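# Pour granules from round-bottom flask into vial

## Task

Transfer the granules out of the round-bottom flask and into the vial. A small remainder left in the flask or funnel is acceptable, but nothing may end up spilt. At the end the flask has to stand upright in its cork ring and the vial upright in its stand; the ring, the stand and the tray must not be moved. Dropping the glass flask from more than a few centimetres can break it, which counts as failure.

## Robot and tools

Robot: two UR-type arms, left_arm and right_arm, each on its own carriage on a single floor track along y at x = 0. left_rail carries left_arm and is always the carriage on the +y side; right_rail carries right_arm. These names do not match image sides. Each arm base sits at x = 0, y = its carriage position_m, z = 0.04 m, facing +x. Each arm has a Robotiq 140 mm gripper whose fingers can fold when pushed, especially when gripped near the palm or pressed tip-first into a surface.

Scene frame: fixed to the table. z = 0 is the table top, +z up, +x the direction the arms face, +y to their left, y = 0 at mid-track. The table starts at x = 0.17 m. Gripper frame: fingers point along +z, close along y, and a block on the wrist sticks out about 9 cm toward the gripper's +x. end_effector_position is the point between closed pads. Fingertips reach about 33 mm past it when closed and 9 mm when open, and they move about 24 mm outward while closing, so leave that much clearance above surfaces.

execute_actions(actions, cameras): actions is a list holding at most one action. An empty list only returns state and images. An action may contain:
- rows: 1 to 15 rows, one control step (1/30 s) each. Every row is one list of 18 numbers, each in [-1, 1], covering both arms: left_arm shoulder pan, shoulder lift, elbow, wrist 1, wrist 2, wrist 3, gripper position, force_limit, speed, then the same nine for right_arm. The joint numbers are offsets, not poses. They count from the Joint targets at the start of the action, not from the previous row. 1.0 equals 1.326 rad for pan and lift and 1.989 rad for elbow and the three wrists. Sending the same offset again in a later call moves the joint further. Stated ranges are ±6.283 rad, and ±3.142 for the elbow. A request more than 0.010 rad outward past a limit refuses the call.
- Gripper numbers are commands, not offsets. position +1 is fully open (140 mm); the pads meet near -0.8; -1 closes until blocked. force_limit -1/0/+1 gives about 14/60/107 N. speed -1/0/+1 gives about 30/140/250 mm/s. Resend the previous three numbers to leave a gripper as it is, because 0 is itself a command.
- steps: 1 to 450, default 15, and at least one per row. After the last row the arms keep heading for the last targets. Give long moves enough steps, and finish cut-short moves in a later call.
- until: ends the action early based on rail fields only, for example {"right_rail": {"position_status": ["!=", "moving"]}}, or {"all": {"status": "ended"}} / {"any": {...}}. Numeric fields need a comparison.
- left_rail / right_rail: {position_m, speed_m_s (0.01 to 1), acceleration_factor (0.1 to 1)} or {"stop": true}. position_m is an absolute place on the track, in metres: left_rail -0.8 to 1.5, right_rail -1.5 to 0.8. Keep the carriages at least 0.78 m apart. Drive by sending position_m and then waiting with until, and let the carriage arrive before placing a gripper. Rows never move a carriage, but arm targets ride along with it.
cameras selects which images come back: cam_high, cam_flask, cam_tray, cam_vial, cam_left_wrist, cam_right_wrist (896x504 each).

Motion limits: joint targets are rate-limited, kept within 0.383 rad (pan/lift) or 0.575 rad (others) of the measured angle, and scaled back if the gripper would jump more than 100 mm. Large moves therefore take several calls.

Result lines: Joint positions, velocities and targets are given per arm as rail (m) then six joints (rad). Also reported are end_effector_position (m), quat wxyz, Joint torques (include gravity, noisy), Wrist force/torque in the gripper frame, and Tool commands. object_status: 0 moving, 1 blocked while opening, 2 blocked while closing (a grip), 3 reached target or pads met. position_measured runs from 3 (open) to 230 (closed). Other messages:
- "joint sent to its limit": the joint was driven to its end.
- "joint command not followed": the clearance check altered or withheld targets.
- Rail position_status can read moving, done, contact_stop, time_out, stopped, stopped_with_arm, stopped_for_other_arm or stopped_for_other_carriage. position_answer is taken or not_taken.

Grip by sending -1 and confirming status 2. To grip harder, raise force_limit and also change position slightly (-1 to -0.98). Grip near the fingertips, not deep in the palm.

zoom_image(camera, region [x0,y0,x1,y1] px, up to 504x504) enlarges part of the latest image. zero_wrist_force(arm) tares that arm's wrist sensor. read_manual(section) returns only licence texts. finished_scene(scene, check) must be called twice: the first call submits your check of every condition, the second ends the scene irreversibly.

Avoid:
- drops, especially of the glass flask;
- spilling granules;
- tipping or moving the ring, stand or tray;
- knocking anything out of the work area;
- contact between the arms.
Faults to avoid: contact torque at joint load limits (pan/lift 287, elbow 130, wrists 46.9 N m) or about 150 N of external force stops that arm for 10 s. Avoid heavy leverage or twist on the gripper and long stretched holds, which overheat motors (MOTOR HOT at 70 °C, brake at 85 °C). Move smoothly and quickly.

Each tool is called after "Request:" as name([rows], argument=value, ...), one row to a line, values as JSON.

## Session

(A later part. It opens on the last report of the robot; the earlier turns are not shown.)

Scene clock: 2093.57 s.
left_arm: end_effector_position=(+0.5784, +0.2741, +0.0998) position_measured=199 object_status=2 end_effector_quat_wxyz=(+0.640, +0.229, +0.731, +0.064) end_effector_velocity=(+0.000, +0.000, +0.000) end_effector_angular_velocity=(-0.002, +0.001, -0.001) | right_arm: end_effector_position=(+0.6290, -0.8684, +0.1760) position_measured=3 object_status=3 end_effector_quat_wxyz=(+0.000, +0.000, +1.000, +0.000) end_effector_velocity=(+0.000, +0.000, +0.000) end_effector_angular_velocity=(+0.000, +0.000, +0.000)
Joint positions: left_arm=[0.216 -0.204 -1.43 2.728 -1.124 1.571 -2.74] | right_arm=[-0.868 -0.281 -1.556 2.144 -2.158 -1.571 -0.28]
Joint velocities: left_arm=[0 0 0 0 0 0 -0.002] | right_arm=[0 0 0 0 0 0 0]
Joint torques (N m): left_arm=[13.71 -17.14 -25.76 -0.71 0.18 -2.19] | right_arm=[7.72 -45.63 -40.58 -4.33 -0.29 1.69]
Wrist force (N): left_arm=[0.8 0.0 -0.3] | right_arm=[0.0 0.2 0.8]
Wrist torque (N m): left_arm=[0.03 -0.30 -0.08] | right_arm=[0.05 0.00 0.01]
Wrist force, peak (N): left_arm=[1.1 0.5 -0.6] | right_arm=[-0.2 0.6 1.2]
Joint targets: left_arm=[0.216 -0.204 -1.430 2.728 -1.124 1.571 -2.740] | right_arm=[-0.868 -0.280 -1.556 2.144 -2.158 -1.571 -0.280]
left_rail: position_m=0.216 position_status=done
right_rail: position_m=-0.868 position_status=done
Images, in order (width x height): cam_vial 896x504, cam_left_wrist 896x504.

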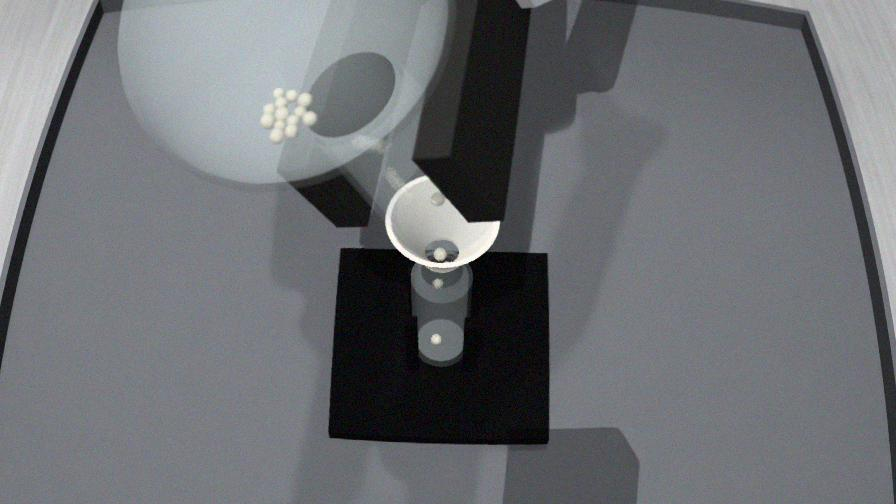

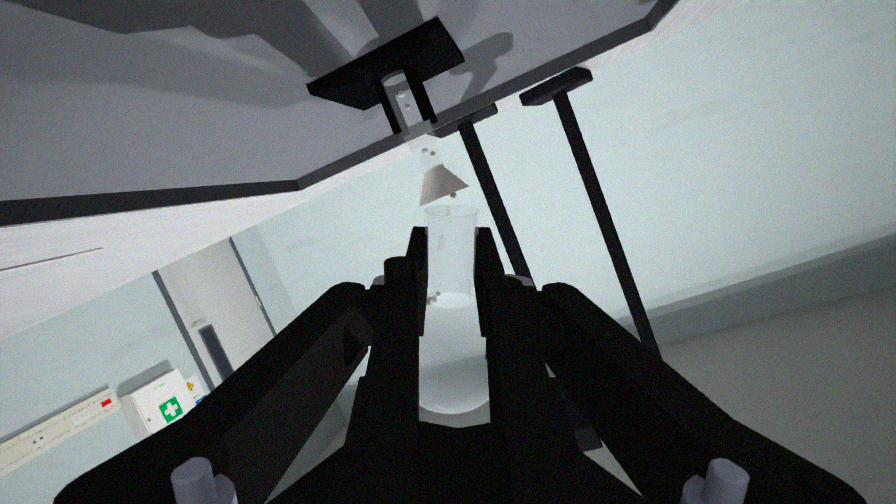

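Request:
execute_actions(actions=[], cameras=["cam_vial", "cam_left_wrist"])

Request:
zoom_image(camera="cam_vial", region=[240, 60, 560, 380])

Request:
zoom_image(camera="cam_left_wrist", region=[370, 60, 530, 320])

Scene clock: 2101.00 s.
left_arm: end_effector_position=(+0.5784, +0.2741, +0.0998) position_measured=199 object_status=2 end_effector_quat_wxyz=(+0.640, +0.228, +0.731, +0.063) end_effector_velocity=(+0.000, +0.000, +0.000) end_effector_angular_velocity=(+0.001, +0.000, -0.001) | right_arm: end_effector_position=(+0.6290, -0.8684, +0.1760) position_measured=3 object_status=3 end_effector_quat_wxyz=(+0.000, +0.000, +1.000, +0.000) end_effector_velocity=(+0.000, +0.001, +0.000) end_effector_angular_velocity=(+0.002, +0.000, +0.001)
Joint positions: left_arm=[0.216 -0.204 -1.43 2.728 -1.124 1.571 -2.74] | right_arm=[-0.868 -0.281 -1.556 2.144 -2.158 -1.571 -0.28]
Joint velocities: left_arm=[0 0 0 0 0 0.001 0.001] | right_arm=[0 0 0.001 0 0 0.002 0]
Joint torques (N m): left_arm=[10.34 -16.47 -15.78 -2.41 0.35 -2.43] | right_arm=[7.14 -42.83 -40.49 -4.64 -0.13 2.08]
Wrist force (N): left_arm=[0.7 0.1 -0.9] | right_arm=[0.0 0.5 0.6]
Wrist torque (N m): left_arm=[0.03 -0.26 -0.09] | right_arm=[0.12 -0.02 0.01]
Wrist force, peak (N): left_arm=[0.9 0.5 -0.9] | right_arm=[0.1 0.5 1.1]
Joint targets: left_arm=[0.216 -0.204 -1.430 2.728 -1.124 1.571 -2.740] | right_arm=[-0.868 -0.280 -1.556 2.144 -2.158 -1.571 -0.280]
Tool commands: left_gripper/position=-1.0 left_gripper/force_limit=+0.0 left_gripper/speed=-0.6 right_gripper/position=+1.0 right_gripper/force_limit=+1.0 right_gripper/speed=+1.0
left_rail: position_m=0.216 position_status=done
right_rail: position_m=-0.868 position_status=done
Images, in order (width x height): cam_vial 896x504, cam_left_wrist 896x504.

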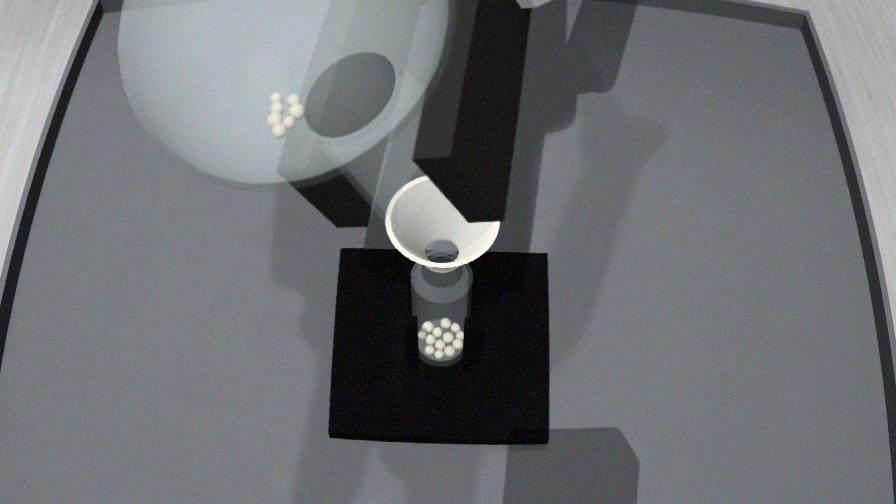

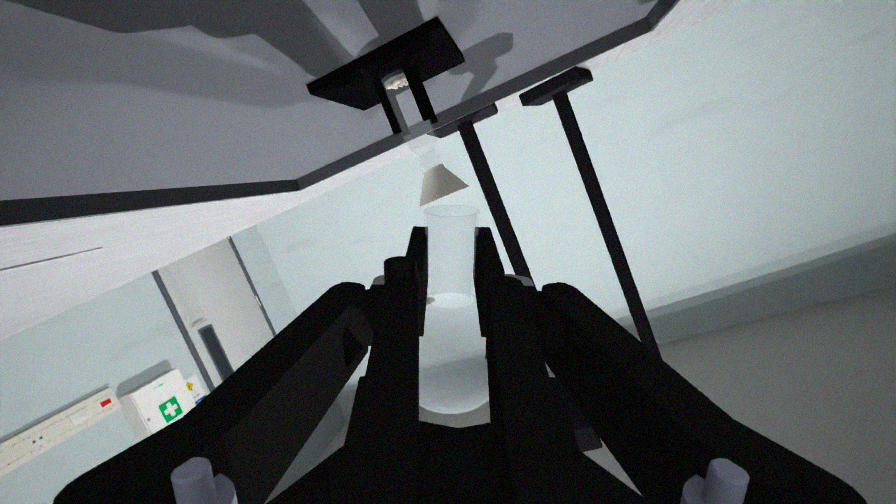

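Scaled by 1.575 from the camera's 896x504 image, which has a finer 1280x720 frame.

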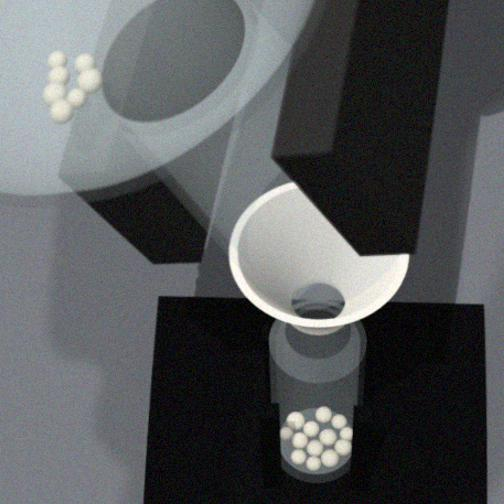

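Scaled by 1.938 from the camera's 896x504 image, which has a finer 1280x720 frame.

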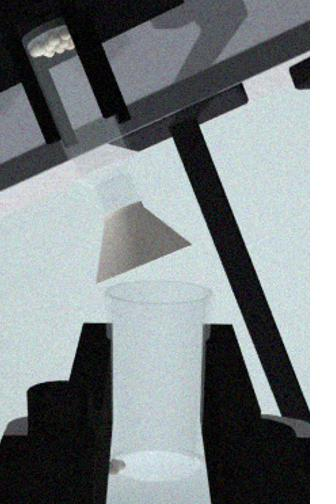

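Request:
execute_actions([
  {"rows": [
[0.00003,0.00002,-0.00001,0,0,-0.00056,-1,0,-0.6,0,0,0,0,0,0,1,1,1],
[0.00013,0.00006,-0.00003,-0.00001,0,-0.00213,-1,0,-0.6,0,0,0,0,0,0,1,1,1],
[0.00028,0.00013,-0.00006,-0.00002,0,-0.00456,-1,0,-0.6,0,0,0,0,0,0,1,1,1],
[0.00048,0.00021,-0.00011,-0.00003,0,-0.0077,-1,0,-0.6,0,0,0,0,0,0,1,1,1],
[0.0007,0.00031,-0.00016,-0.00004,0,-0.01138,-1,0,-0.6,0,0,0,0,0,0,1,1,1],
[0.00095,0.00043,-0.00021,-0.00005,0,-0.01545,-1,0,-0.6,0,0,0,0,0,0,1,1,1],
[0.00122,0.00054,-0.00027,-0.00007,0,-0.01975,-1,0,-0.6,0,0,0,0,0,0,1,1,1],
[0.00149,0.00067,-0.00033,-0.00008,0,-0.02413,-1,0,-0.6,0,0,0,0,0,0,1,1,1],
[0.00176,0.00078,-0.00039,-0.0001,0,-0.02843,-1,0,-0.6,0,0,0,0,0,0,1,1,1],
[0.00201,0.0009,-0.00044,-0.00011,0,-0.0325,-1,0,-0.6,0,0,0,0,0,0,1,1,1],
[0.00223,0.001,-0.00049,-0.00012,0,-0.03618,-1,0,-0.6,0,0,0,0,0,0,1,1,1],
[0.00243,0.00108,-0.00054,-0.00013,0,-0.03932,-1,0,-0.6,0,0,0,0,0,0,1,1,1],
[0.00258,0.00115,-0.00057,-0.00014,0,-0.04175,-1,0,-0.6,0,0,0,0,0,0,1,1,1],
[0.00268,0.00119,-0.00059,-0.00015,0,-0.04332,-1,0,-0.6,0,0,0,0,0,0,1,1,1],
[0.00271,0.00121,-0.0006,-0.00015,0,-0.04388,-1,0,-0.6,0,0,0,0,0,0,1,1,1]
], "steps": 18},
], cameras=["cam_vial"])

Request:
execute_actions(actions=[], cameras=["cam_vial", "cam_left_wrist"])

Request:
zoom_image(camera="cam_vial", region=[240, 60, 560, 380])

Request:
zoom_image(camera="cam_left_wrist", region=[390, 140, 510, 260])

Scene clock: 2123.53 s.
left_arm: end_effector_position=(+0.5789, +0.2761, +0.0996) position_measured=199 object_status=2 end_effector_quat_wxyz=(+0.642, +0.195, +0.741, +0.037) end_effector_velocity=(+0.000, +0.000, +0.000) end_effector_angular_velocity=(-0.003, +0.000, +0.001) | right_arm: end_effector_position=(+0.6290, -0.8684, +0.1760) position_measured=3 object_status=3 end_effector_quat_wxyz=(+0.000, +0.000, +1.000, +0.000) end_effector_velocity=(+0.000, +0.001, +0.000) end_effector_angular_velocity=(+0.000, +0.001, +0.001)
Joint positions: left_arm=[0.216 -0.201 -1.428 2.727 -1.124 1.571 -2.827] | right_arm=[-0.868 -0.281 -1.556 2.144 -2.158 -1.571 -0.28]
Joint velocities: left_arm=[0 0 0 0 0 0 -0.003] | right_arm=[0 0.001 0 -0.001 0.001 0 0]
Joint torques (N m): left_arm=[12.44 -16.75 -24.86 -4.24 0.51 -2.99] | right_arm=[7.7 -43.25 -40.78 -4.93 -0.59 1.8]
Wrist force (N): left_arm=[0.6 0.1 -0.5] | right_arm=[0.1 0.2 0.7]
Wrist torque (N m): left_arm=[0.04 -0.24 -0.08] | right_arm=[0.05 -0.03 0.00]
Wrist force, peak (N): left_arm=[0.9 0.0 -1.0] | right_arm=[-0.2 0.8 0.9]
Joint targets: left_arm=[0.216 -0.201 -1.428 2.727 -1.124 1.571 -2.827] | right_arm=[-0.868 -0.280 -1.556 2.144 -2.158 -1.571 -0.280]
left_rail: position_m=0.216 position_status=done
right_rail: position_m=-0.868 position_status=done
Images, in order (width x height): cam_vial 896x504.

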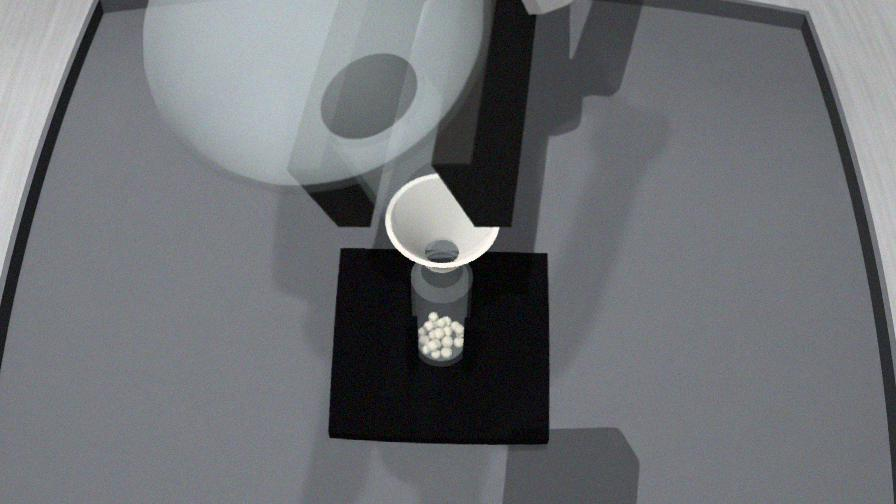

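Scene clock: 2123.53 s.
left_arm: end_effector_position=(+0.5789, +0.2761, +0.0996) position_measured=199 object_status=2 end_effector_quat_wxyz=(+0.642, +0.195, +0.741, +0.037) end_effector_velocity=(+0.000, +0.000, +0.000) end_effector_angular_velocity=(-0.003, +0.000, +0.001) | right_arm: end_effector_position=(+0.6290, -0.8684, +0.1760) position_measured=3 object_status=3 end_effector_quat_wxyz=(+0.000, +0.000, +1.000, +0.000) end_effector_velocity=(+0.000, +0.001, +0.000) end_effector_angular_velocity=(+0.000, +0.001, +0.001)
Joint positions: left_arm=[0.216 -0.201 -1.428 2.727 -1.124 1.571 -2.827] | right_arm=[-0.868 -0.281 -1.556 2.144 -2.158 -1.571 -0.28]
Joint velocities: left_arm=[0 0 0 0 0 0 -0.003] | right_arm=[0 0.001 0 -0.001 0.001 0 0]
Joint torques (N m): left_arm=[12.44 -16.75 -24.86 -4.24 0.51 -2.99] | right_arm=[7.7 -43.25 -40.78 -4.93 -0.59 1.8]
Wrist force (N): left_arm=[0.6 0.1 -0.5] | right_arm=[0.1 0.2 0.7]
Wrist torque (N m): left_arm=[0.04 -0.24 -0.08] | right_arm=[0.05 -0.03 0.00]
Wrist force, peak (N): left_arm=[0.6 0.1 -0.5] | right_arm=[0.1 0.2 0.7]
Joint targets: left_arm=[0.216 -0.201 -1.428 2.727 -1.124 1.571 -2.827] | right_arm=[-0.868 -0.280 -1.556 2.144 -2.158 -1.571 -0.280]
Tool commands: left_gripper/position=-1.0 left_gripper/force_limit=+0.0 left_gripper/speed=-0.6 right_gripper/position=+1.0 right_gripper/force_limit=+1.0 right_gripper/speed=+1.0
left_rail: position_m=0.216 position_status=done
right_rail: position_m=-0.868 position_status=done
Images, in order (width x height): cam_vial 896x504, cam_left_wrist 896x504.

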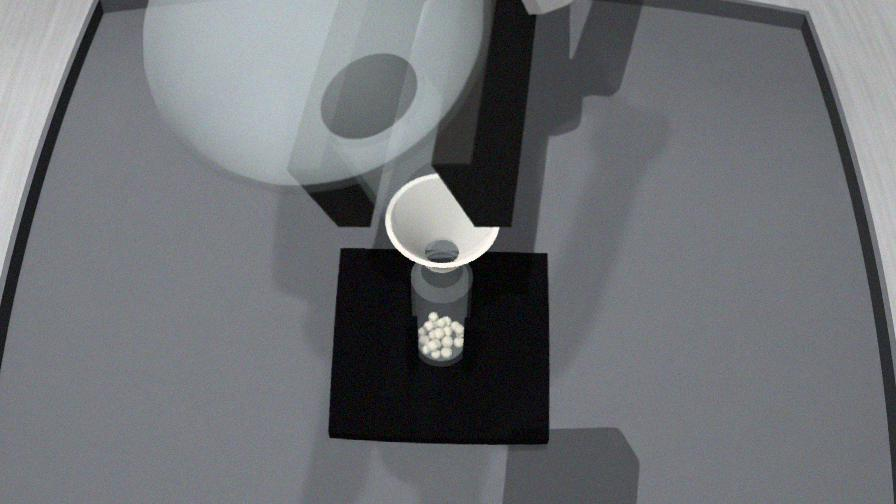

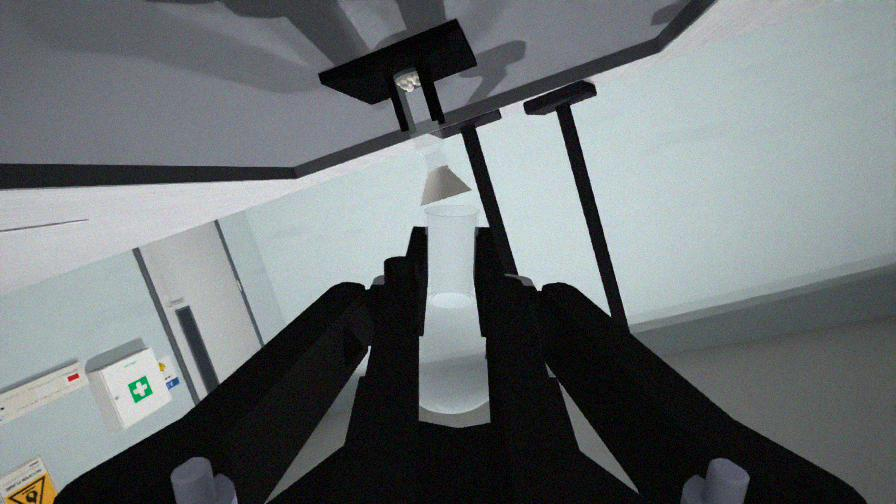

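Scaled by 1.575 from the camera's 896x504 image, which has a finer 1280x720 frame.

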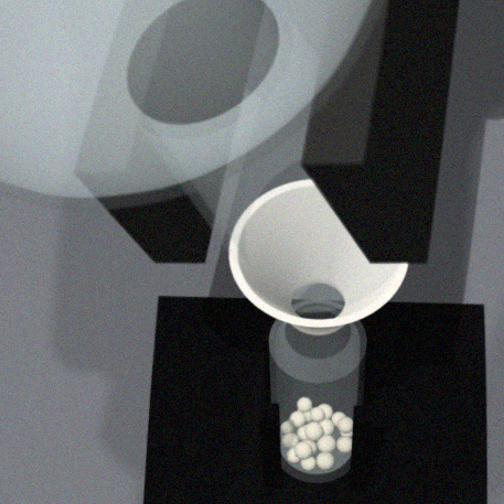

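Scaled by 4.200 from the camera's 896x504 image, which has a finer 1280x720 frame.

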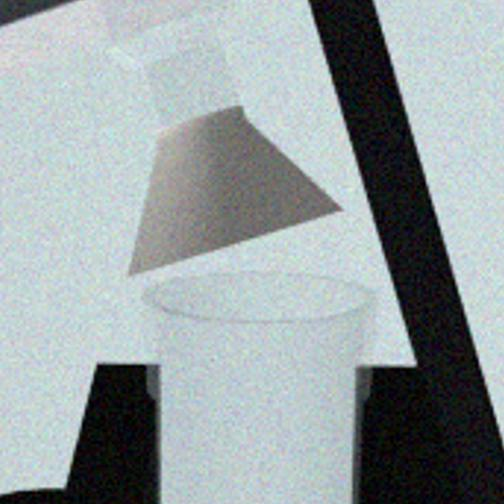

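I'll check the current state before leaving the funnel.

Request:
execute_actions(actions=[], cameras=["cam_vial", "cam_left_wrist", "cam_tray"])

Scene clock: 2151.43 s.
left_arm: end_effector_position=(+0.5789, +0.2761, +0.0996) position_measured=199 object_status=2 end_effector_quat_wxyz=(+0.642, +0.195, +0.741, +0.037) end_effector_velocity=(+0.000, +0.000, +0.000) end_effector_angular_velocity=(-0.001, +0.000, +0.000) | right_arm: end_effector_position=(+0.6290, -0.8684, +0.1760) position_measured=3 object_status=3 end_effector_quat_wxyz=(+0.000, +0.000, +1.000, +0.000) end_effector_velocity=(-0.001, +0.000, +0.000) end_effector_angular_velocity=(-0.001, +0.000, +0.000)
Joint positions: left_arm=[0.216 -0.201 -1.428 2.727 -1.124 1.571 -2.827] | right_arm=[-0.868 -0.281 -1.556 2.144 -2.158 -1.571 -0.281]
Joint velocities: left_arm=[0 0 0 0 0 0.001 -0.001] | right_arm=[0 0.001 -0.001 0.001 0 -0.001 0.001]
Joint torques (N m): left_arm=[11.82 -17.02 -17.82 -3.12 0.55 -2.42] | right_arm=[7.68 -44.66 -41.89 -4.45 -0.3 1.65]
Wrist force (N): left_arm=[0.3 0.1 -0.6] | right_arm=[-0.1 0.1 0.7]
Wrist torque (N m): left_arm=[0.03 -0.19 -0.08] | right_arm=[0.03 0.02 0.00]
Wrist force, peak (N): left_arm=[0.9 -0.1 -1.0] | right_arm=[-0.2 0.7 0.9]
Joint targets: left_arm=[0.216 -0.201 -1.428 2.727 -1.124 1.571 -2.827] | right_arm=[-0.868 -0.280 -1.556 2.144 -2.158 -1.571 -0.280]
Tool commands: left_gripper/position=-1.0 left_gripper/force_limit=+0.0 left_gripper/speed=-0.6 right_gripper/position=+1.0 right_gripper/force_limit=+1.0 right_gripper/speed=+1.0
left_rail: position_m=0.216 position_status=done
right_rail: position_m=-0.868 position_status=done
Images, in order (width x height): cam_tray 896x504, cam_vial 896x504, cam_left_wrist 896x504.

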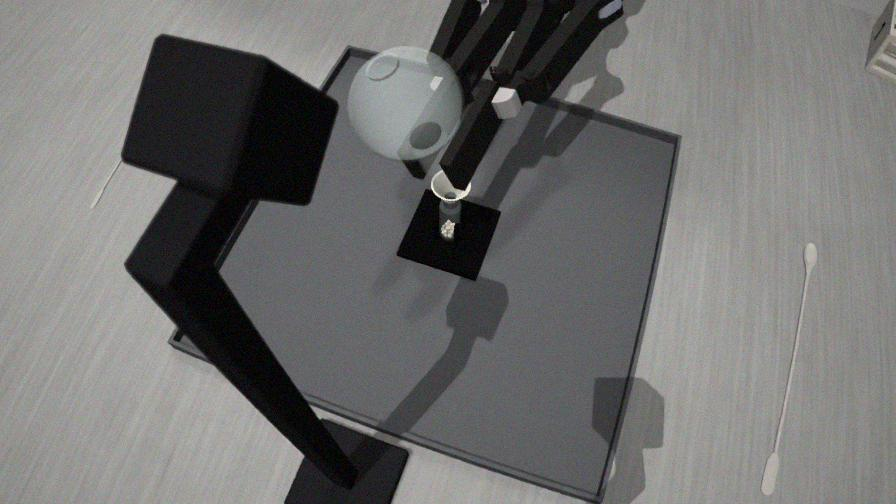

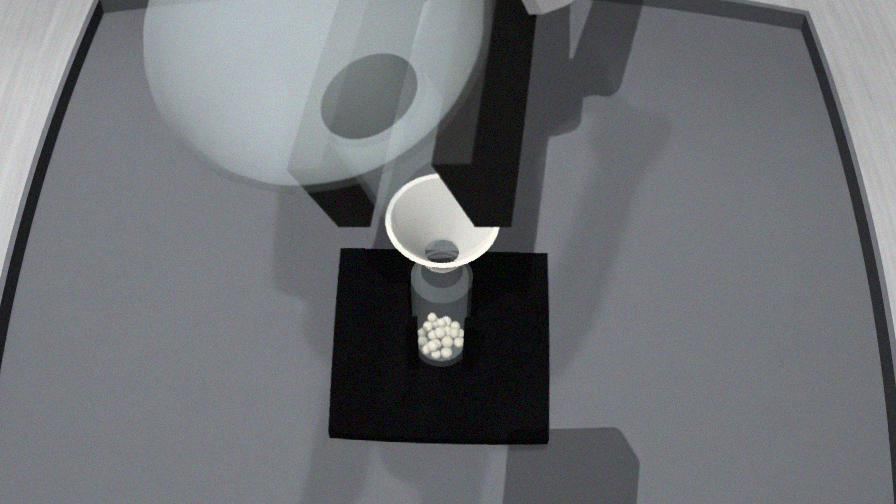

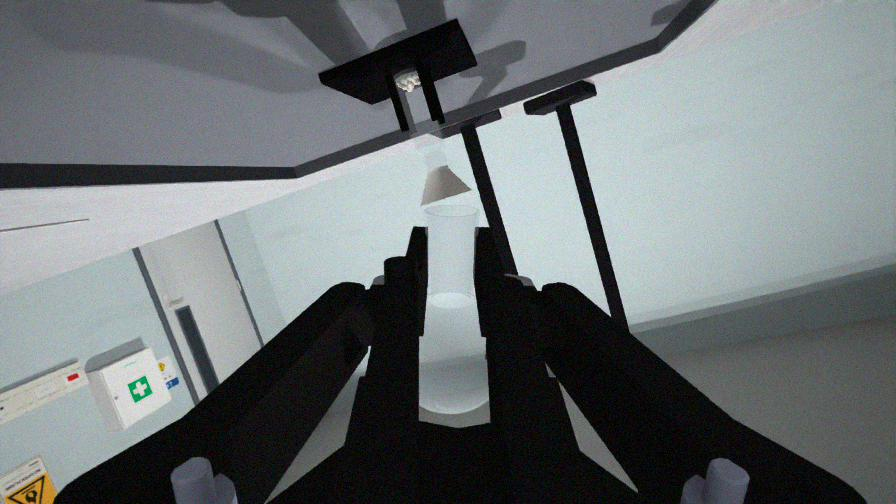

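Request:
zoom_image(camera="cam_vial", region=[300, 140, 580, 460])

Request:
zoom_image(camera="cam_left_wrist", region=[360, 40, 560, 440])

Scaled by 1.575 from the camera's 896x504 image, which has a finer 1280x720 frame.

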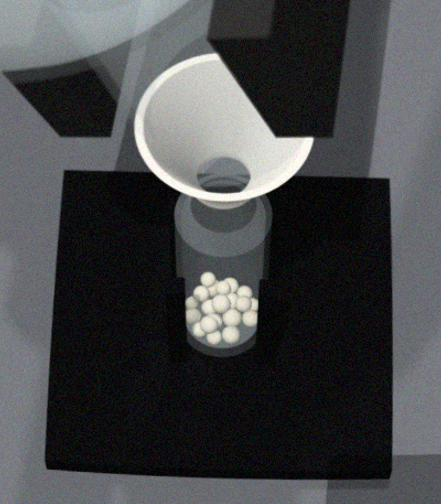

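Scaled by 1.260 from the camera's 896x504 image, which has a finer 1280x720 frame.

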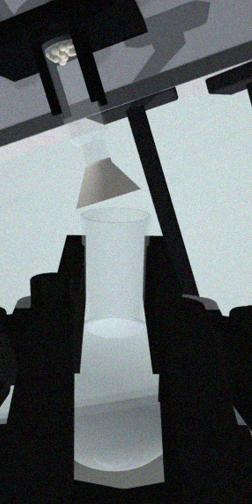

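The flask is empty and all granules are in the vial. Now I raise the flask straight up, away from the funnel.

Request:
execute_actions([
  {"rows": [[0,-0.001087,-0.000096,0.00082,0,0,-1,0,-0.6,0,0,0,0,0,0,1,1,1],[0,-0.004147,-0.000368,0.003128,0,0,-1,0,-0.6,0,0,0,0,0,0,1,1,1],[0,-0.008877,-0.000787,0.006694,0,0,-1,0,-0.6,0,0,0,0,0,0,1,1,1],[0,-0.014971,-0.001327,0.01129,0,0,-1,0,-0.6,0,0,0,0,0,0,1,1,1],[0,-0.022129,-0.001962,0.016689,0,0,-1,0,-0.6,0,0,0,0,0,0,1,1,1],[0,-0.030045,-0.002664,0.022658,0,0,-1,0,-0.6,0,0,0,0,0,0,1,1,1],[0,-0.038415,-0.003406,0.028971,0,0,-1,0,-0.6,0,0,0,0,0,0,1,1,1],[0,-0.046939,-0.004162,0.035399,0,0,-1,0,-0.6,0,0,0,0,0,0,1,1,1],[0,-0.055309,-0.004904,0.041712,0,0,-1,0,-0.6,0,0,0,0,0,0,1,1,1],[0,-0.063225,-0.005606,0.047681,0,0,-1,0,-0.6,0,0,0,0,0,0,1,1,1],[0,-0.070383,-0.006241,0.053079,0,0,-1,0,-0.6,0,0,0,0,0,0,1,1,1],[0,-0.076477,-0.006781,0.057676,0,0,-1,0,-0.6,0,0,0,0,0,0,1,1,1],[0,-0.081206,-0.0072,0.061242,0,0,-1,0,-0.6,0,0,0,0,0,0,1,1,1],[0,-0.084267,-0.007472,0.06355,0,0,-1,0,-0.6,0,0,0,0,0,0,1,1,1],[0,-0.085354,-0.007568,0.06437,0,0,-1,0,-0.6,0,0,0,0,0,0,1,1,1]], "steps": 18},
], cameras=["cam_high", "cam_vial"])

Scene clock: 2266.57 s.
left_arm: end_effector_position=(+0.5790, +0.2760, +0.1297) position_measured=199 object_status=2 end_effector_quat_wxyz=(+0.642, +0.195, +0.741, +0.037) end_effector_velocity=(+0.000, +0.000, +0.001) end_effector_angular_velocity=(+0.000, -0.001, +0.000) | right_arm: end_effector_position=(+0.6290, -0.8684, +0.1760) position_measured=3 object_status=3 end_effector_quat_wxyz=(+0.000, +0.000, +1.000, +0.000) end_effector_velocity=(+0.000, +0.000, +0.000) end_effector_angular_velocity=(-0.001, -0.001, +0.000)
Joint positions: left_arm=[0.216 -0.201 -1.541 2.712 -0.997 1.571 -2.827] | right_arm=[-0.868 -0.281 -1.556 2.144 -2.158 -1.571 -0.28]
Joint velocities: left_arm=[0 0 -0.003 -0.001 0.003 0 0] | right_arm=[0 0.001 -0.001 0 -0.001 0 0]
Joint torques (N m): left_arm=[9.86 -37.27 -30.89 -0.25 0.49 -2.42] | right_arm=[7.59 -47.33 -40.44 -4.63 -0.09 1.69]
Wrist force (N): left_arm=[0.8 0.4 -0.6] | right_arm=[0.1 0.3 0.8]
Wrist torque (N m): left_arm=[0.12 -0.29 -0.13] | right_arm=[0.07 -0.03 0.00]
Wrist force, peak (N): left_arm=[1.4 0.0 -0.9] | right_arm=[0.2 0.5 1.0]
Joint targets: left_arm=[0.216 -0.201 -1.542 2.712 -0.996 1.571 -2.827] | right_arm=[-0.868 -0.280 -1.556 2.144 -2.158 -1.571 -0.280]
left_rail: position_m=0.216 position_status=done
right_rail: position_m=-0.868 position_status=done
Images, in order (width x height): cam_high 896x504, cam_vial 896x504.

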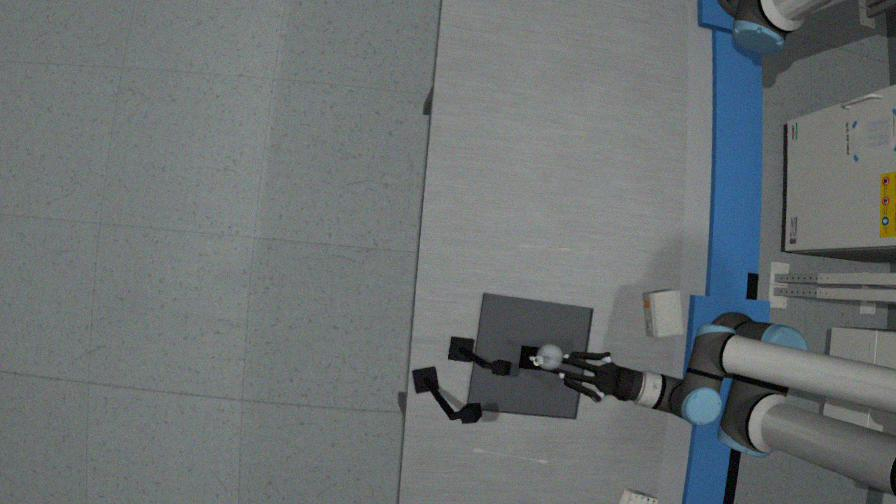

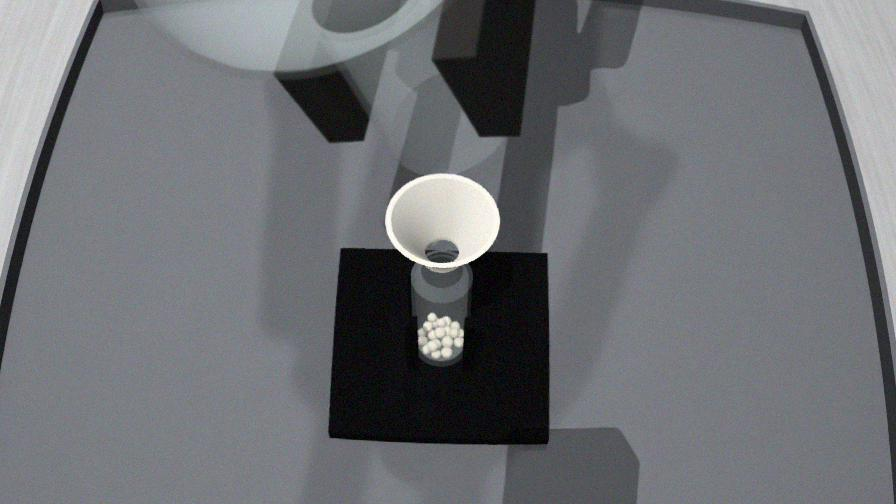

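Request:
execute_actions([
  {"rows": [[0,-0.00104,-0.000192,0.000887,0,0.005703,-1,0,-0.6,0,0,0,0,0,0,1,1,1],[0,-0.003965,-0.00073,0.003383,0,0.021749,-1,0,-0.6,0,0,0,0,0,0,1,1,1],[0,-0.008486,-0.001563,0.007242,0,0.046552,-1,0,-0.6,0,0,0,0,0,0,1,1,1],[0,-0.014312,-0.002637,0.012214,0,0.078511,-1,0,-0.6,0,0,0,0,0,0,1,1,1],[0,-0.021155,-0.003897,0.018053,0,0.116048,-1,0,-0.6,0,0,0,0,0,0,1,1,1],[0,-0.028723,-0.005292,0.024511,0,0.157559,-1,0,-0.6,0,0,0,0,0,0,1,1,1],[0,-0.036725,-0.006766,0.03134,0,0.201457,-1,0,-0.6,0,0,0,0,0,0,1,1,1],[0,-0.044874,-0.008267,0.038293,0,0.246155,-1,0,-0.6,0,0,0,0,0,0,1,1,1],[0,-0.052876,-0.009741,0.045122,0,0.290053,-1,0,-0.6,0,0,0,0,0,0,1,1,1],[0,-0.060444,-0.011136,0.05158,0,0.331564,-1,0,-0.6,0,0,0,0,0,0,1,1,1],[0,-0.067287,-0.012396,0.057419,0,0.369101,-1,0,-0.6,0,0,0,0,0,0,1,1,1],[0,-0.073113,-0.01347,0.062391,0,0.40106,-1,0,-0.6,0,0,0,0,0,0,1,1,1],[0,-0.077633,-0.014302,0.066249,0,0.425858,-1,0,-0.6,0,0,0,0,0,0,1,1,1],[0,-0.080559,-0.014841,0.068746,0,0.441909,-1,0,-0.6,0,0,0,0,0,0,1,1,1],[0,-0.081599,-0.015033,0.069633,0,0.447612,-1,0,-0.6,0,0,0,0,0,0,1,1,1]], "steps": 18},
], cameras=["cam_vial"])

Scene clock: 2291.40 s.
left_arm: end_effector_position=(+0.5829, +0.2752, +0.1637) position_measured=199 object_status=2 end_effector_quat_wxyz=(+0.564, +0.495, +0.585, +0.309) end_effector_velocity=(+0.001, -0.001, +0.001) end_effector_angular_velocity=(+0.002, -0.001, -0.001) | right_arm: end_effector_position=(+0.6290, -0.8684, +0.1760) position_measured=3 object_status=3 end_effector_quat_wxyz=(+0.000, +0.000, +1.000, +0.000) end_effector_velocity=(+0.000, +0.002, +0.000) end_effector_angular_velocity=(+0.000, -0.001, +0.002)
Joint positions: left_arm=[0.216 -0.201 -1.65 2.682 -0.858 1.571 -1.937] | right_arm=[-0.868 -0.281 -1.556 2.144 -2.158 -1.571 -0.28]
Joint velocities: left_arm=[0 -0.001 0 -0.001 0 0 0.002] | right_arm=[0 0.002 -0.001 0.001 -0.001 0 0]
Joint torques (N m): left_arm=[9.38 -31.23 -36.15 -0.35 0.45 2.58] | right_arm=[7.59 -46.83 -41.75 -4.7 -0.41 1.79]
Wrist force (N): left_arm=[0.5 0.1 -0.3] | right_arm=[0.1 0.3 0.7]
Wrist torque (N m): left_arm=[0.19 -0.13 -0.06] | right_arm=[0.07 -0.03 0.00]
Wrist force, peak (N): left_arm=[1.8 0.0 -0.3] | right_arm=[-0.1 0.5 1.1]
Joint targets: left_arm=[0.216 -0.201 -1.650 2.682 -0.858 1.571 -1.937] | right_arm=[-0.868 -0.280 -1.556 2.144 -2.158 -1.571 -0.280]
left_rail: position_m=0.216 position_status=done
right_rail: position_m=-0.868 position_status=done
Images, in order (width x height): cam_vial 896x504.

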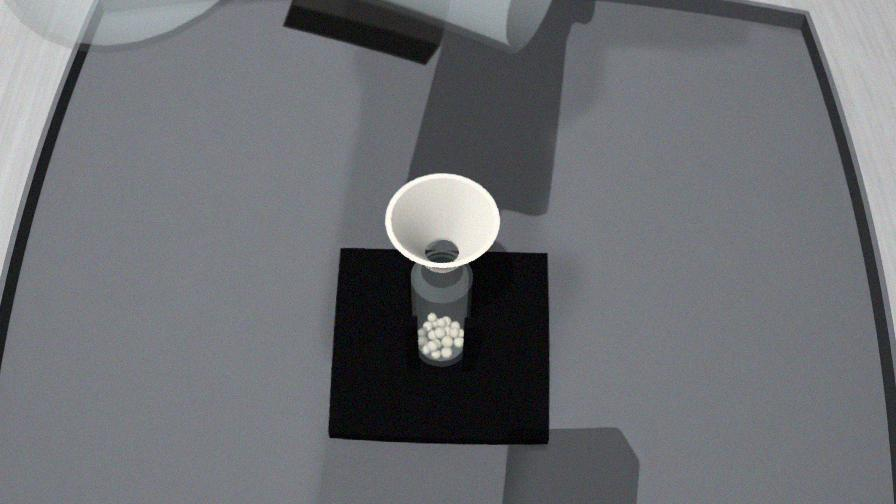

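Request:
execute_actions([
  {"left_rail": {"position_m": 0.6, "speed_m_s": 1.0, "acceleration_factor": 0.7}, "rows": [[0,-0.00104,-0.000192,0.000887,0,0.005703,-1,0,-0.6,0,0,0,0,0,0,1,1,1],[0,-0.003965,-0.00073,0.003383,0,0.021749,-1,0,-0.6,0,0,0,0,0,0,1,1,1],[0,-0.008486,-0.001563,0.007242,0,0.046552,-1,0,-0.6,0,0,0,0,0,0,1,1,1],[0,-0.014312,-0.002637,0.012214,0,0.078511,-1,0,-0.6,0,0,0,0,0,0,1,1,1],[0,-0.021155,-0.003897,0.018053,0,0.116048,-1,0,-0.6,0,0,0,0,0,0,1,1,1],[0,-0.028723,-0.005292,0.024511,0,0.157559,-1,0,-0.6,0,0,0,0,0,0,1,1,1],[0,-0.036725,-0.006766,0.03134,0,0.201457,-1,0,-0.6,0,0,0,0,0,0,1,1,1],[0,-0.044874,-0.008267,0.038293,0,0.246155,-1,0,-0.6,0,0,0,0,0,0,1,1,1],[0,-0.052876,-0.009741,0.045122,0,0.290053,-1,0,-0.6,0,0,0,0,0,0,1,1,1],[0,-0.060444,-0.011136,0.05158,0,0.331564,-1,0,-0.6,0,0,0,0,0,0,1,1,1],[0,-0.067287,-0.012396,0.057419,0,0.369101,-1,0,-0.6,0,0,0,0,0,0,1,1,1],[0,-0.073113,-0.01347,0.062391,0,0.40106,-1,0,-0.6,0,0,0,0,0,0,1,1,1],[0,-0.077633,-0.014302,0.066249,0,0.425858,-1,0,-0.6,0,0,0,0,0,0,1,1,1],[0,-0.080559,-0.014841,0.068746,0,0.441909,-1,0,-0.6,0,0,0,0,0,0,1,1,1],[0,-0.081599,-0.015033,0.069633,0,0.447612,-1,0,-0.6,0,0,0,0,0,0,1,1,1]], "steps": 120, "until": {"left_rail": {"position_status": ["!=", "moving"]}}},
], cameras=["cam_vial", "cam_flask"])

Scene clock: 2303.77 s.
left_arm: end_effector_position=(+0.5820, +0.6593, +0.1998) position_measured=199 object_status=2 end_effector_quat_wxyz=(+0.375, +0.699, +0.315, +0.522) end_effector_velocity=(+0.000, +0.001, +0.000) end_effector_angular_velocity=(+0.001, -0.001, -0.001) | right_arm: end_effector_position=(+0.6290, -0.8684, +0.1760) position_measured=3 object_status=3 end_effector_quat_wxyz=(+0.000, +0.000, +1.000, +0.000) end_effector_velocity=(-0.001, -0.001, +0.000) end_effector_angular_velocity=(-0.001, +0.001, -0.001)
Joint positions: left_arm=[0.6 -0.201 -1.758 2.652 -0.719 1.571 -1.047] | right_arm=[-0.868 -0.281 -1.556 2.144 -2.158 -1.571 -0.281]
Joint velocities: left_arm=[0.001 0 0 -0.001 0 0.001 0.001] | right_arm=[0 -0.001 -0.001 0.001 0.001 -0.001 0]
Joint torques (N m): left_arm=[7.21 -25.87 -40.12 -0.63 0.59 3.42] | right_arm=[6.47 -44.59 -41.31 -5.09 -0.61 1.85]
Wrist force (N): left_arm=[-0.3 -0.6 0.1] | right_arm=[-0.2 0.7 0.8]
Wrist torque (N m): left_arm=[0.15 0.01 0.01] | right_arm=[0.15 0.04 0.01]
Wrist force, peak (N): left_arm=[1.0 -1.4 0.0] | right_arm=[-0.2 0.7 0.9]
Joint targets: left_arm=[0.600 -0.201 -1.758 2.652 -0.719 1.571 -1.047] | right_arm=[-0.868 -0.280 -1.556 2.144 -2.158 -1.571 -0.280]
left_rail: position_m=0.600 position_status=done
right_rail: position_m=-0.868 position_status=done
Images, in order (width x height): cam_flask 896x504, cam_vial 896x504.

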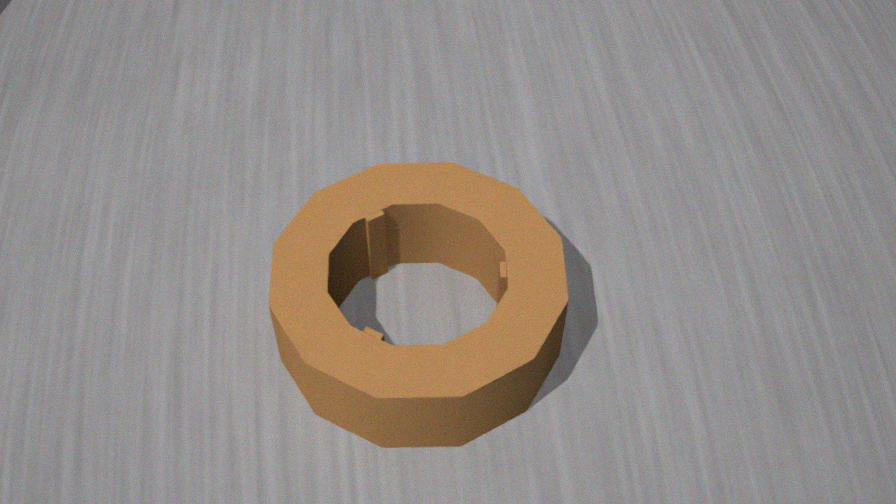

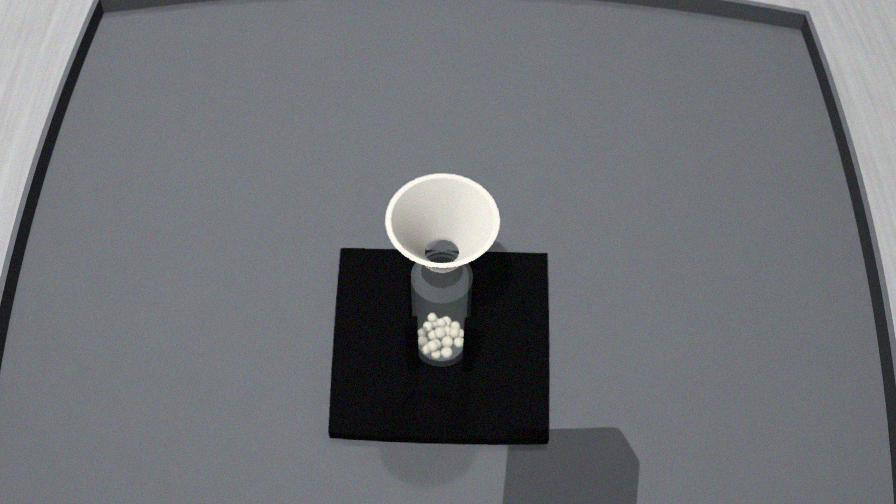

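Request:
execute_actions([
  {"left_rail": {"position_m": 0.95}, "rows": [[-0.002163,0.000921,-0.00041,-0.000766,0,0.003352,-1,0,-0.6,0,0,0,0,0,0,1,1,1],[-0.008249,0.003514,-0.001563,-0.002922,0,0.012786,-1,0,-0.6,0,0,0,0,0,0,1,1,1],[-0.017655,0.007522,-0.003346,-0.006254,0,0.027367,-1,0,-0.6,0,0,0,0,0,0,1,1,1],[-0.029776,0.012685,-0.005644,-0.010547,0,0.046156,-1,0,-0.6,0,0,0,0,0,0,1,1,1],[-0.044012,0.01875,-0.008342,-0.01559,0,0.068223,-1,0,-0.6,0,0,0,0,0,0,1,1,1],[-0.059755,0.025458,-0.011326,-0.021166,0,0.092628,-1,0,-0.6,0,0,0,0,0,0,1,1,1],[-0.076403,0.03255,-0.014482,-0.027063,0,0.118435,-1,0,-0.6,0,0,0,0,0,0,1,1,1],[-0.093356,0.039773,-0.017695,-0.033068,0,0.144712,-1,0,-0.6,0,0,0,0,0,0,1,1,1],[-0.110004,0.046865,-0.020851,-0.038965,0,0.170519,-1,0,-0.6,0,0,0,0,0,0,1,1,1],[-0.125747,0.053573,-0.023835,-0.044541,0,0.194924,-1,0,-0.6,0,0,0,0,0,0,1,1,1],[-0.139983,0.059638,-0.026533,-0.049584,0,0.216991,-1,0,-0.6,0,0,0,0,0,0,1,1,1],[-0.152104,0.064801,-0.028831,-0.053877,0,0.23578,-1,0,-0.6,0,0,0,0,0,0,1,1,1],[-0.161509,0.068808,-0.030613,-0.057209,0,0.250358,-1,0,-0.6,0,0,0,0,0,0,1,1,1],[-0.167596,0.071402,-0.031767,-0.059365,0,0.259795,-1,0,-0.6,0,0,0,0,0,0,1,1,1],[-0.169759,0.072323,-0.032177,-0.060131,0,0.263147,-1,0,-0.6,0,0,0,0,0,0,1,1,1]], "steps": 120, "until": {"left_rail": {"position_status": ["!=", "moving"]}}},
], cameras=["cam_flask"])

Scene clock: 2340.20 s.
left_arm: end_effector_position=(+0.6334, +0.8540, +0.2250) position_measured=199 object_status=2 end_effector_quat_wxyz=(+0.309, +0.736, +0.036, +0.601) end_effector_velocity=(+0.000, +0.001, -0.001) end_effector_angular_velocity=(+0.001, +0.001, -0.001) | right_arm: end_effector_position=(+0.6290, -0.8684, +0.1760) position_measured=3 object_status=3 end_effector_quat_wxyz=(+0.000, +0.000, +1.000, +0.000) end_effector_velocity=(-0.001, +0.001, -0.001) end_effector_angular_velocity=(+0.001, +0.002, +0.001)
Joint positions: left_arm=[0.95 -0.426 -1.662 2.588 -0.839 1.571 -0.524] | right_arm=[-0.868 -0.281 -1.556 2.144 -2.158 -1.571 -0.28]
Joint velocities: left_arm=[0.001 0 0 0 0 0 0.001] | right_arm=[0 0.001 0.001 0.001 0.001 0.001 0]
Joint torques (N m): left_arm=[-11.43 -11.13 -39.59 -4.78 0.65 3.31] | right_arm=[4.63 -42.97 -41.55 -4.5 -0.1 1.77]
Wrist force (N): left_arm=[-1.0 -0.6 0.6] | right_arm=[-0.1 0.7 0.5]
Wrist torque (N m): left_arm=[0.13 0.08 -0.08] | right_arm=[0.16 0.01 0.00]
Wrist force, peak (N): left_arm=[-2.2 2.0 3.1] | right_arm=[-0.1 0.4 1.1]
Joint targets: left_arm=[0.950 -0.426 -1.662 2.588 -0.839 1.571 -0.524] | right_arm=[-0.868 -0.280 -1.556 2.144 -2.158 -1.571 -0.280]
left_rail: position_m=0.950 position_status=done
right_rail: position_m=-0.868 position_status=done
Images, in order (width x height): cam_flask 896x504.

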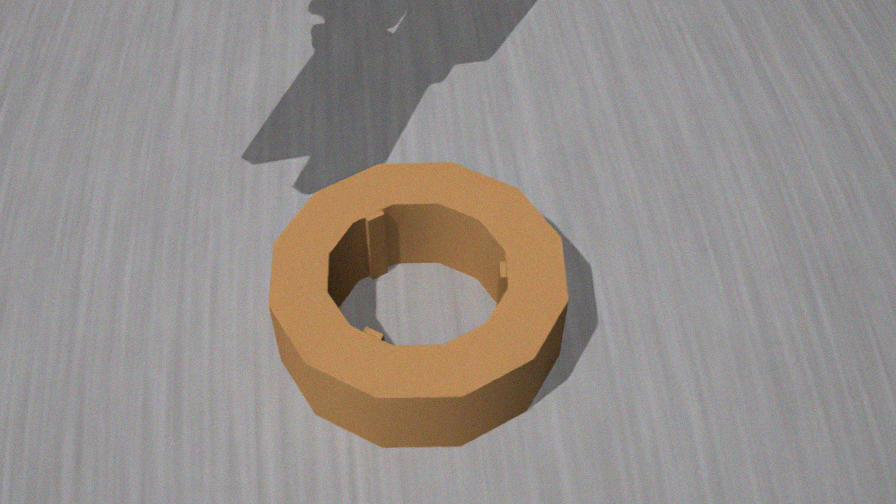

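Request:
execute_actions([
  {"left_rail": {"position_m": 1.254}, "rows": [[-0.002171,0.000683,-0.000331,-0.000685,0,0.003354,-1,0,-0.6,0,0,0,0,0,0,1,1,1],[-0.008282,0.002605,-0.001264,-0.002612,0,0.012791,-1,0,-0.6,0,0,0,0,0,0,1,1,1],[-0.017725,0.005575,-0.002706,-0.005591,0,0.027378,-1,0,-0.6,0,0,0,0,0,0,1,1,1],[-0.029895,0.009402,-0.004563,-0.00943,0,0.046174,-1,0,-0.6,0,0,0,0,0,0,1,1,1],[-0.044187,0.013897,-0.006745,-0.013938,0,0.06825,-1,0,-0.6,0,0,0,0,0,0,1,1,1],[-0.059994,0.018869,-0.009158,-0.018924,0,0.092663,-1,0,-0.6,0,0,0,0,0,0,1,1,1],[-0.076709,0.024126,-0.011709,-0.024197,0,0.11848,-1,0,-0.6,0,0,0,0,0,0,1,1,1],[-0.093728,0.029478,-0.014308,-0.029565,0,0.144768,-1,0,-0.6,0,0,0,0,0,0,1,1,1],[-0.110443,0.034735,-0.016859,-0.034838,0,0.170585,-1,0,-0.6,0,0,0,0,0,0,1,1,1],[-0.12625,0.039707,-0.019272,-0.039824,0,0.194998,-1,0,-0.6,0,0,0,0,0,0,1,1,1],[-0.140542,0.044202,-0.021454,-0.044332,0,0.217074,-1,0,-0.6,0,0,0,0,0,0,1,1,1],[-0.152712,0.048029,-0.023311,-0.048171,0,0.23587,-1,0,-0.6,0,0,0,0,0,0,1,1,1],[-0.162154,0.050999,-0.024753,-0.051149,0,0.250454,-1,0,-0.6,0,0,0,0,0,0,1,1,1],[-0.168266,0.052921,-0.025686,-0.053077,0,0.259894,-1,0,-0.6,0,0,0,0,0,0,1,1,1],[-0.170437,0.053604,-0.026017,-0.053762,0,0.263248,-1,0,-0.6,0,0,0,0,0,0,1,1,1]], "steps": 120, "until": {"left_rail": {"position_status": ["!=", "moving"]}}},
], cameras=["cam_flask", "cam_left_wrist", "cam_high"])

Scene clock: 2361.37 s.
left_arm: end_effector_position=(+0.6327, +0.9904, +0.2502) position_measured=199 object_status=2 end_effector_quat_wxyz=(+0.226, +0.670, -0.226, +0.670) end_effector_velocity=(+0.000, +0.001, +0.000) end_effector_angular_velocity=(+0.000, +0.001, -0.001) | right_arm: end_effector_position=(+0.6290, -0.8684, +0.1760) position_measured=3 object_status=3 end_effector_quat_wxyz=(+0.000, +0.000, +1.000, +0.000) end_effector_velocity=(+0.000, +0.000, +0.000) end_effector_angular_velocity=(-0.001, +0.001, -0.001)
Joint positions: left_arm=[1.254 -0.652 -1.591 2.536 -0.946 1.571 0] | right_arm=[-0.868 -0.281 -1.556 2.144 -2.158 -1.571 -0.281]
Joint velocities: left_arm=[0.001 0 0.001 0 0 0 0] | right_arm=[0 0 0 0 -0.001 -0.001 0]
Joint torques (N m): left_arm=[-11.81 -17.78 -39.92 -5.25 0.54 3.1] | right_arm=[4.17 -43.55 -42.03 -4.27 -0.36 1.85]
Wrist force (N): left_arm=[-1.5 0.0 0.7] | right_arm=[-0.1 0.3 0.6]
Wrist torque (N m): left_arm=[0.24 0.07 -0.08] | right_arm=[0.07 0.01 0.00]
Wrist force, peak (N): left_arm=[-1.3 2.5 2.9] | right_arm=[-0.4 0.7 1.0]
Joint targets: left_arm=[1.254 -0.652 -1.591 2.536 -0.946 1.571 0.000] | right_arm=[-0.868 -0.280 -1.556 2.144 -2.158 -1.571 -0.280]
left_rail: position_m=1.254 position_status=done
right_rail: position_m=-0.868 position_status=done
Images, in order (width x height): cam_high 896x504, cam_flask 896x504, cam_left_wrist 896x504.

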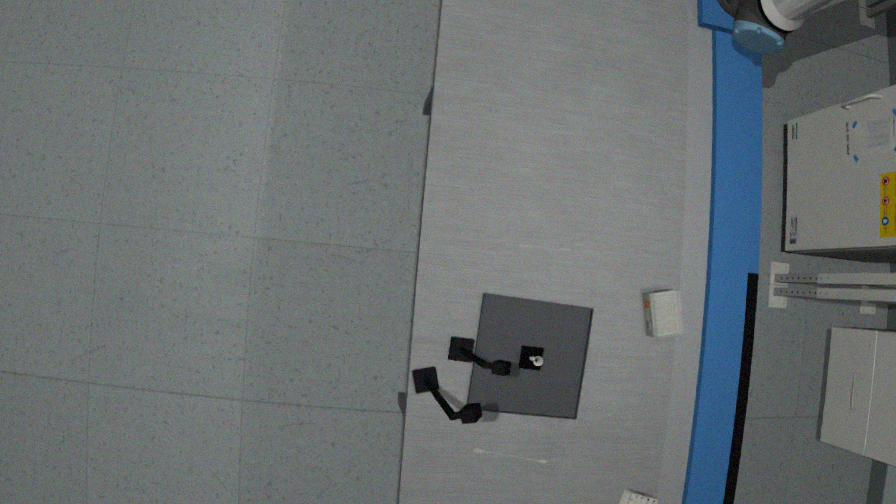

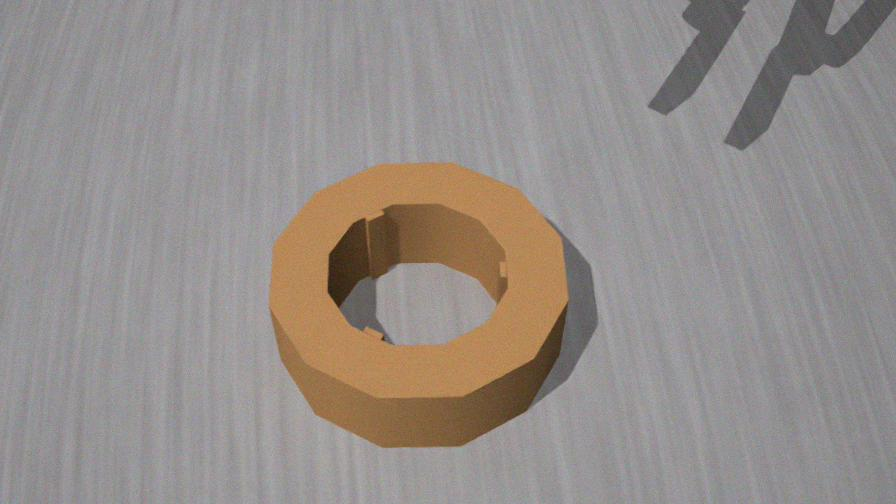

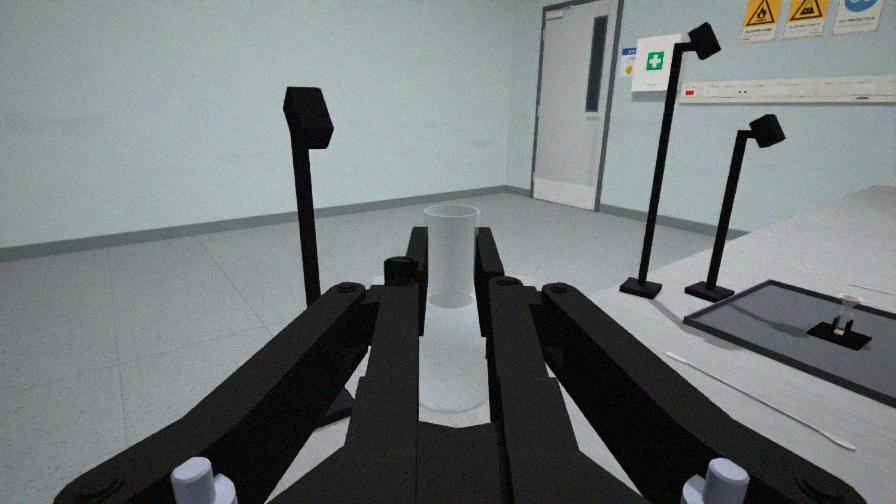

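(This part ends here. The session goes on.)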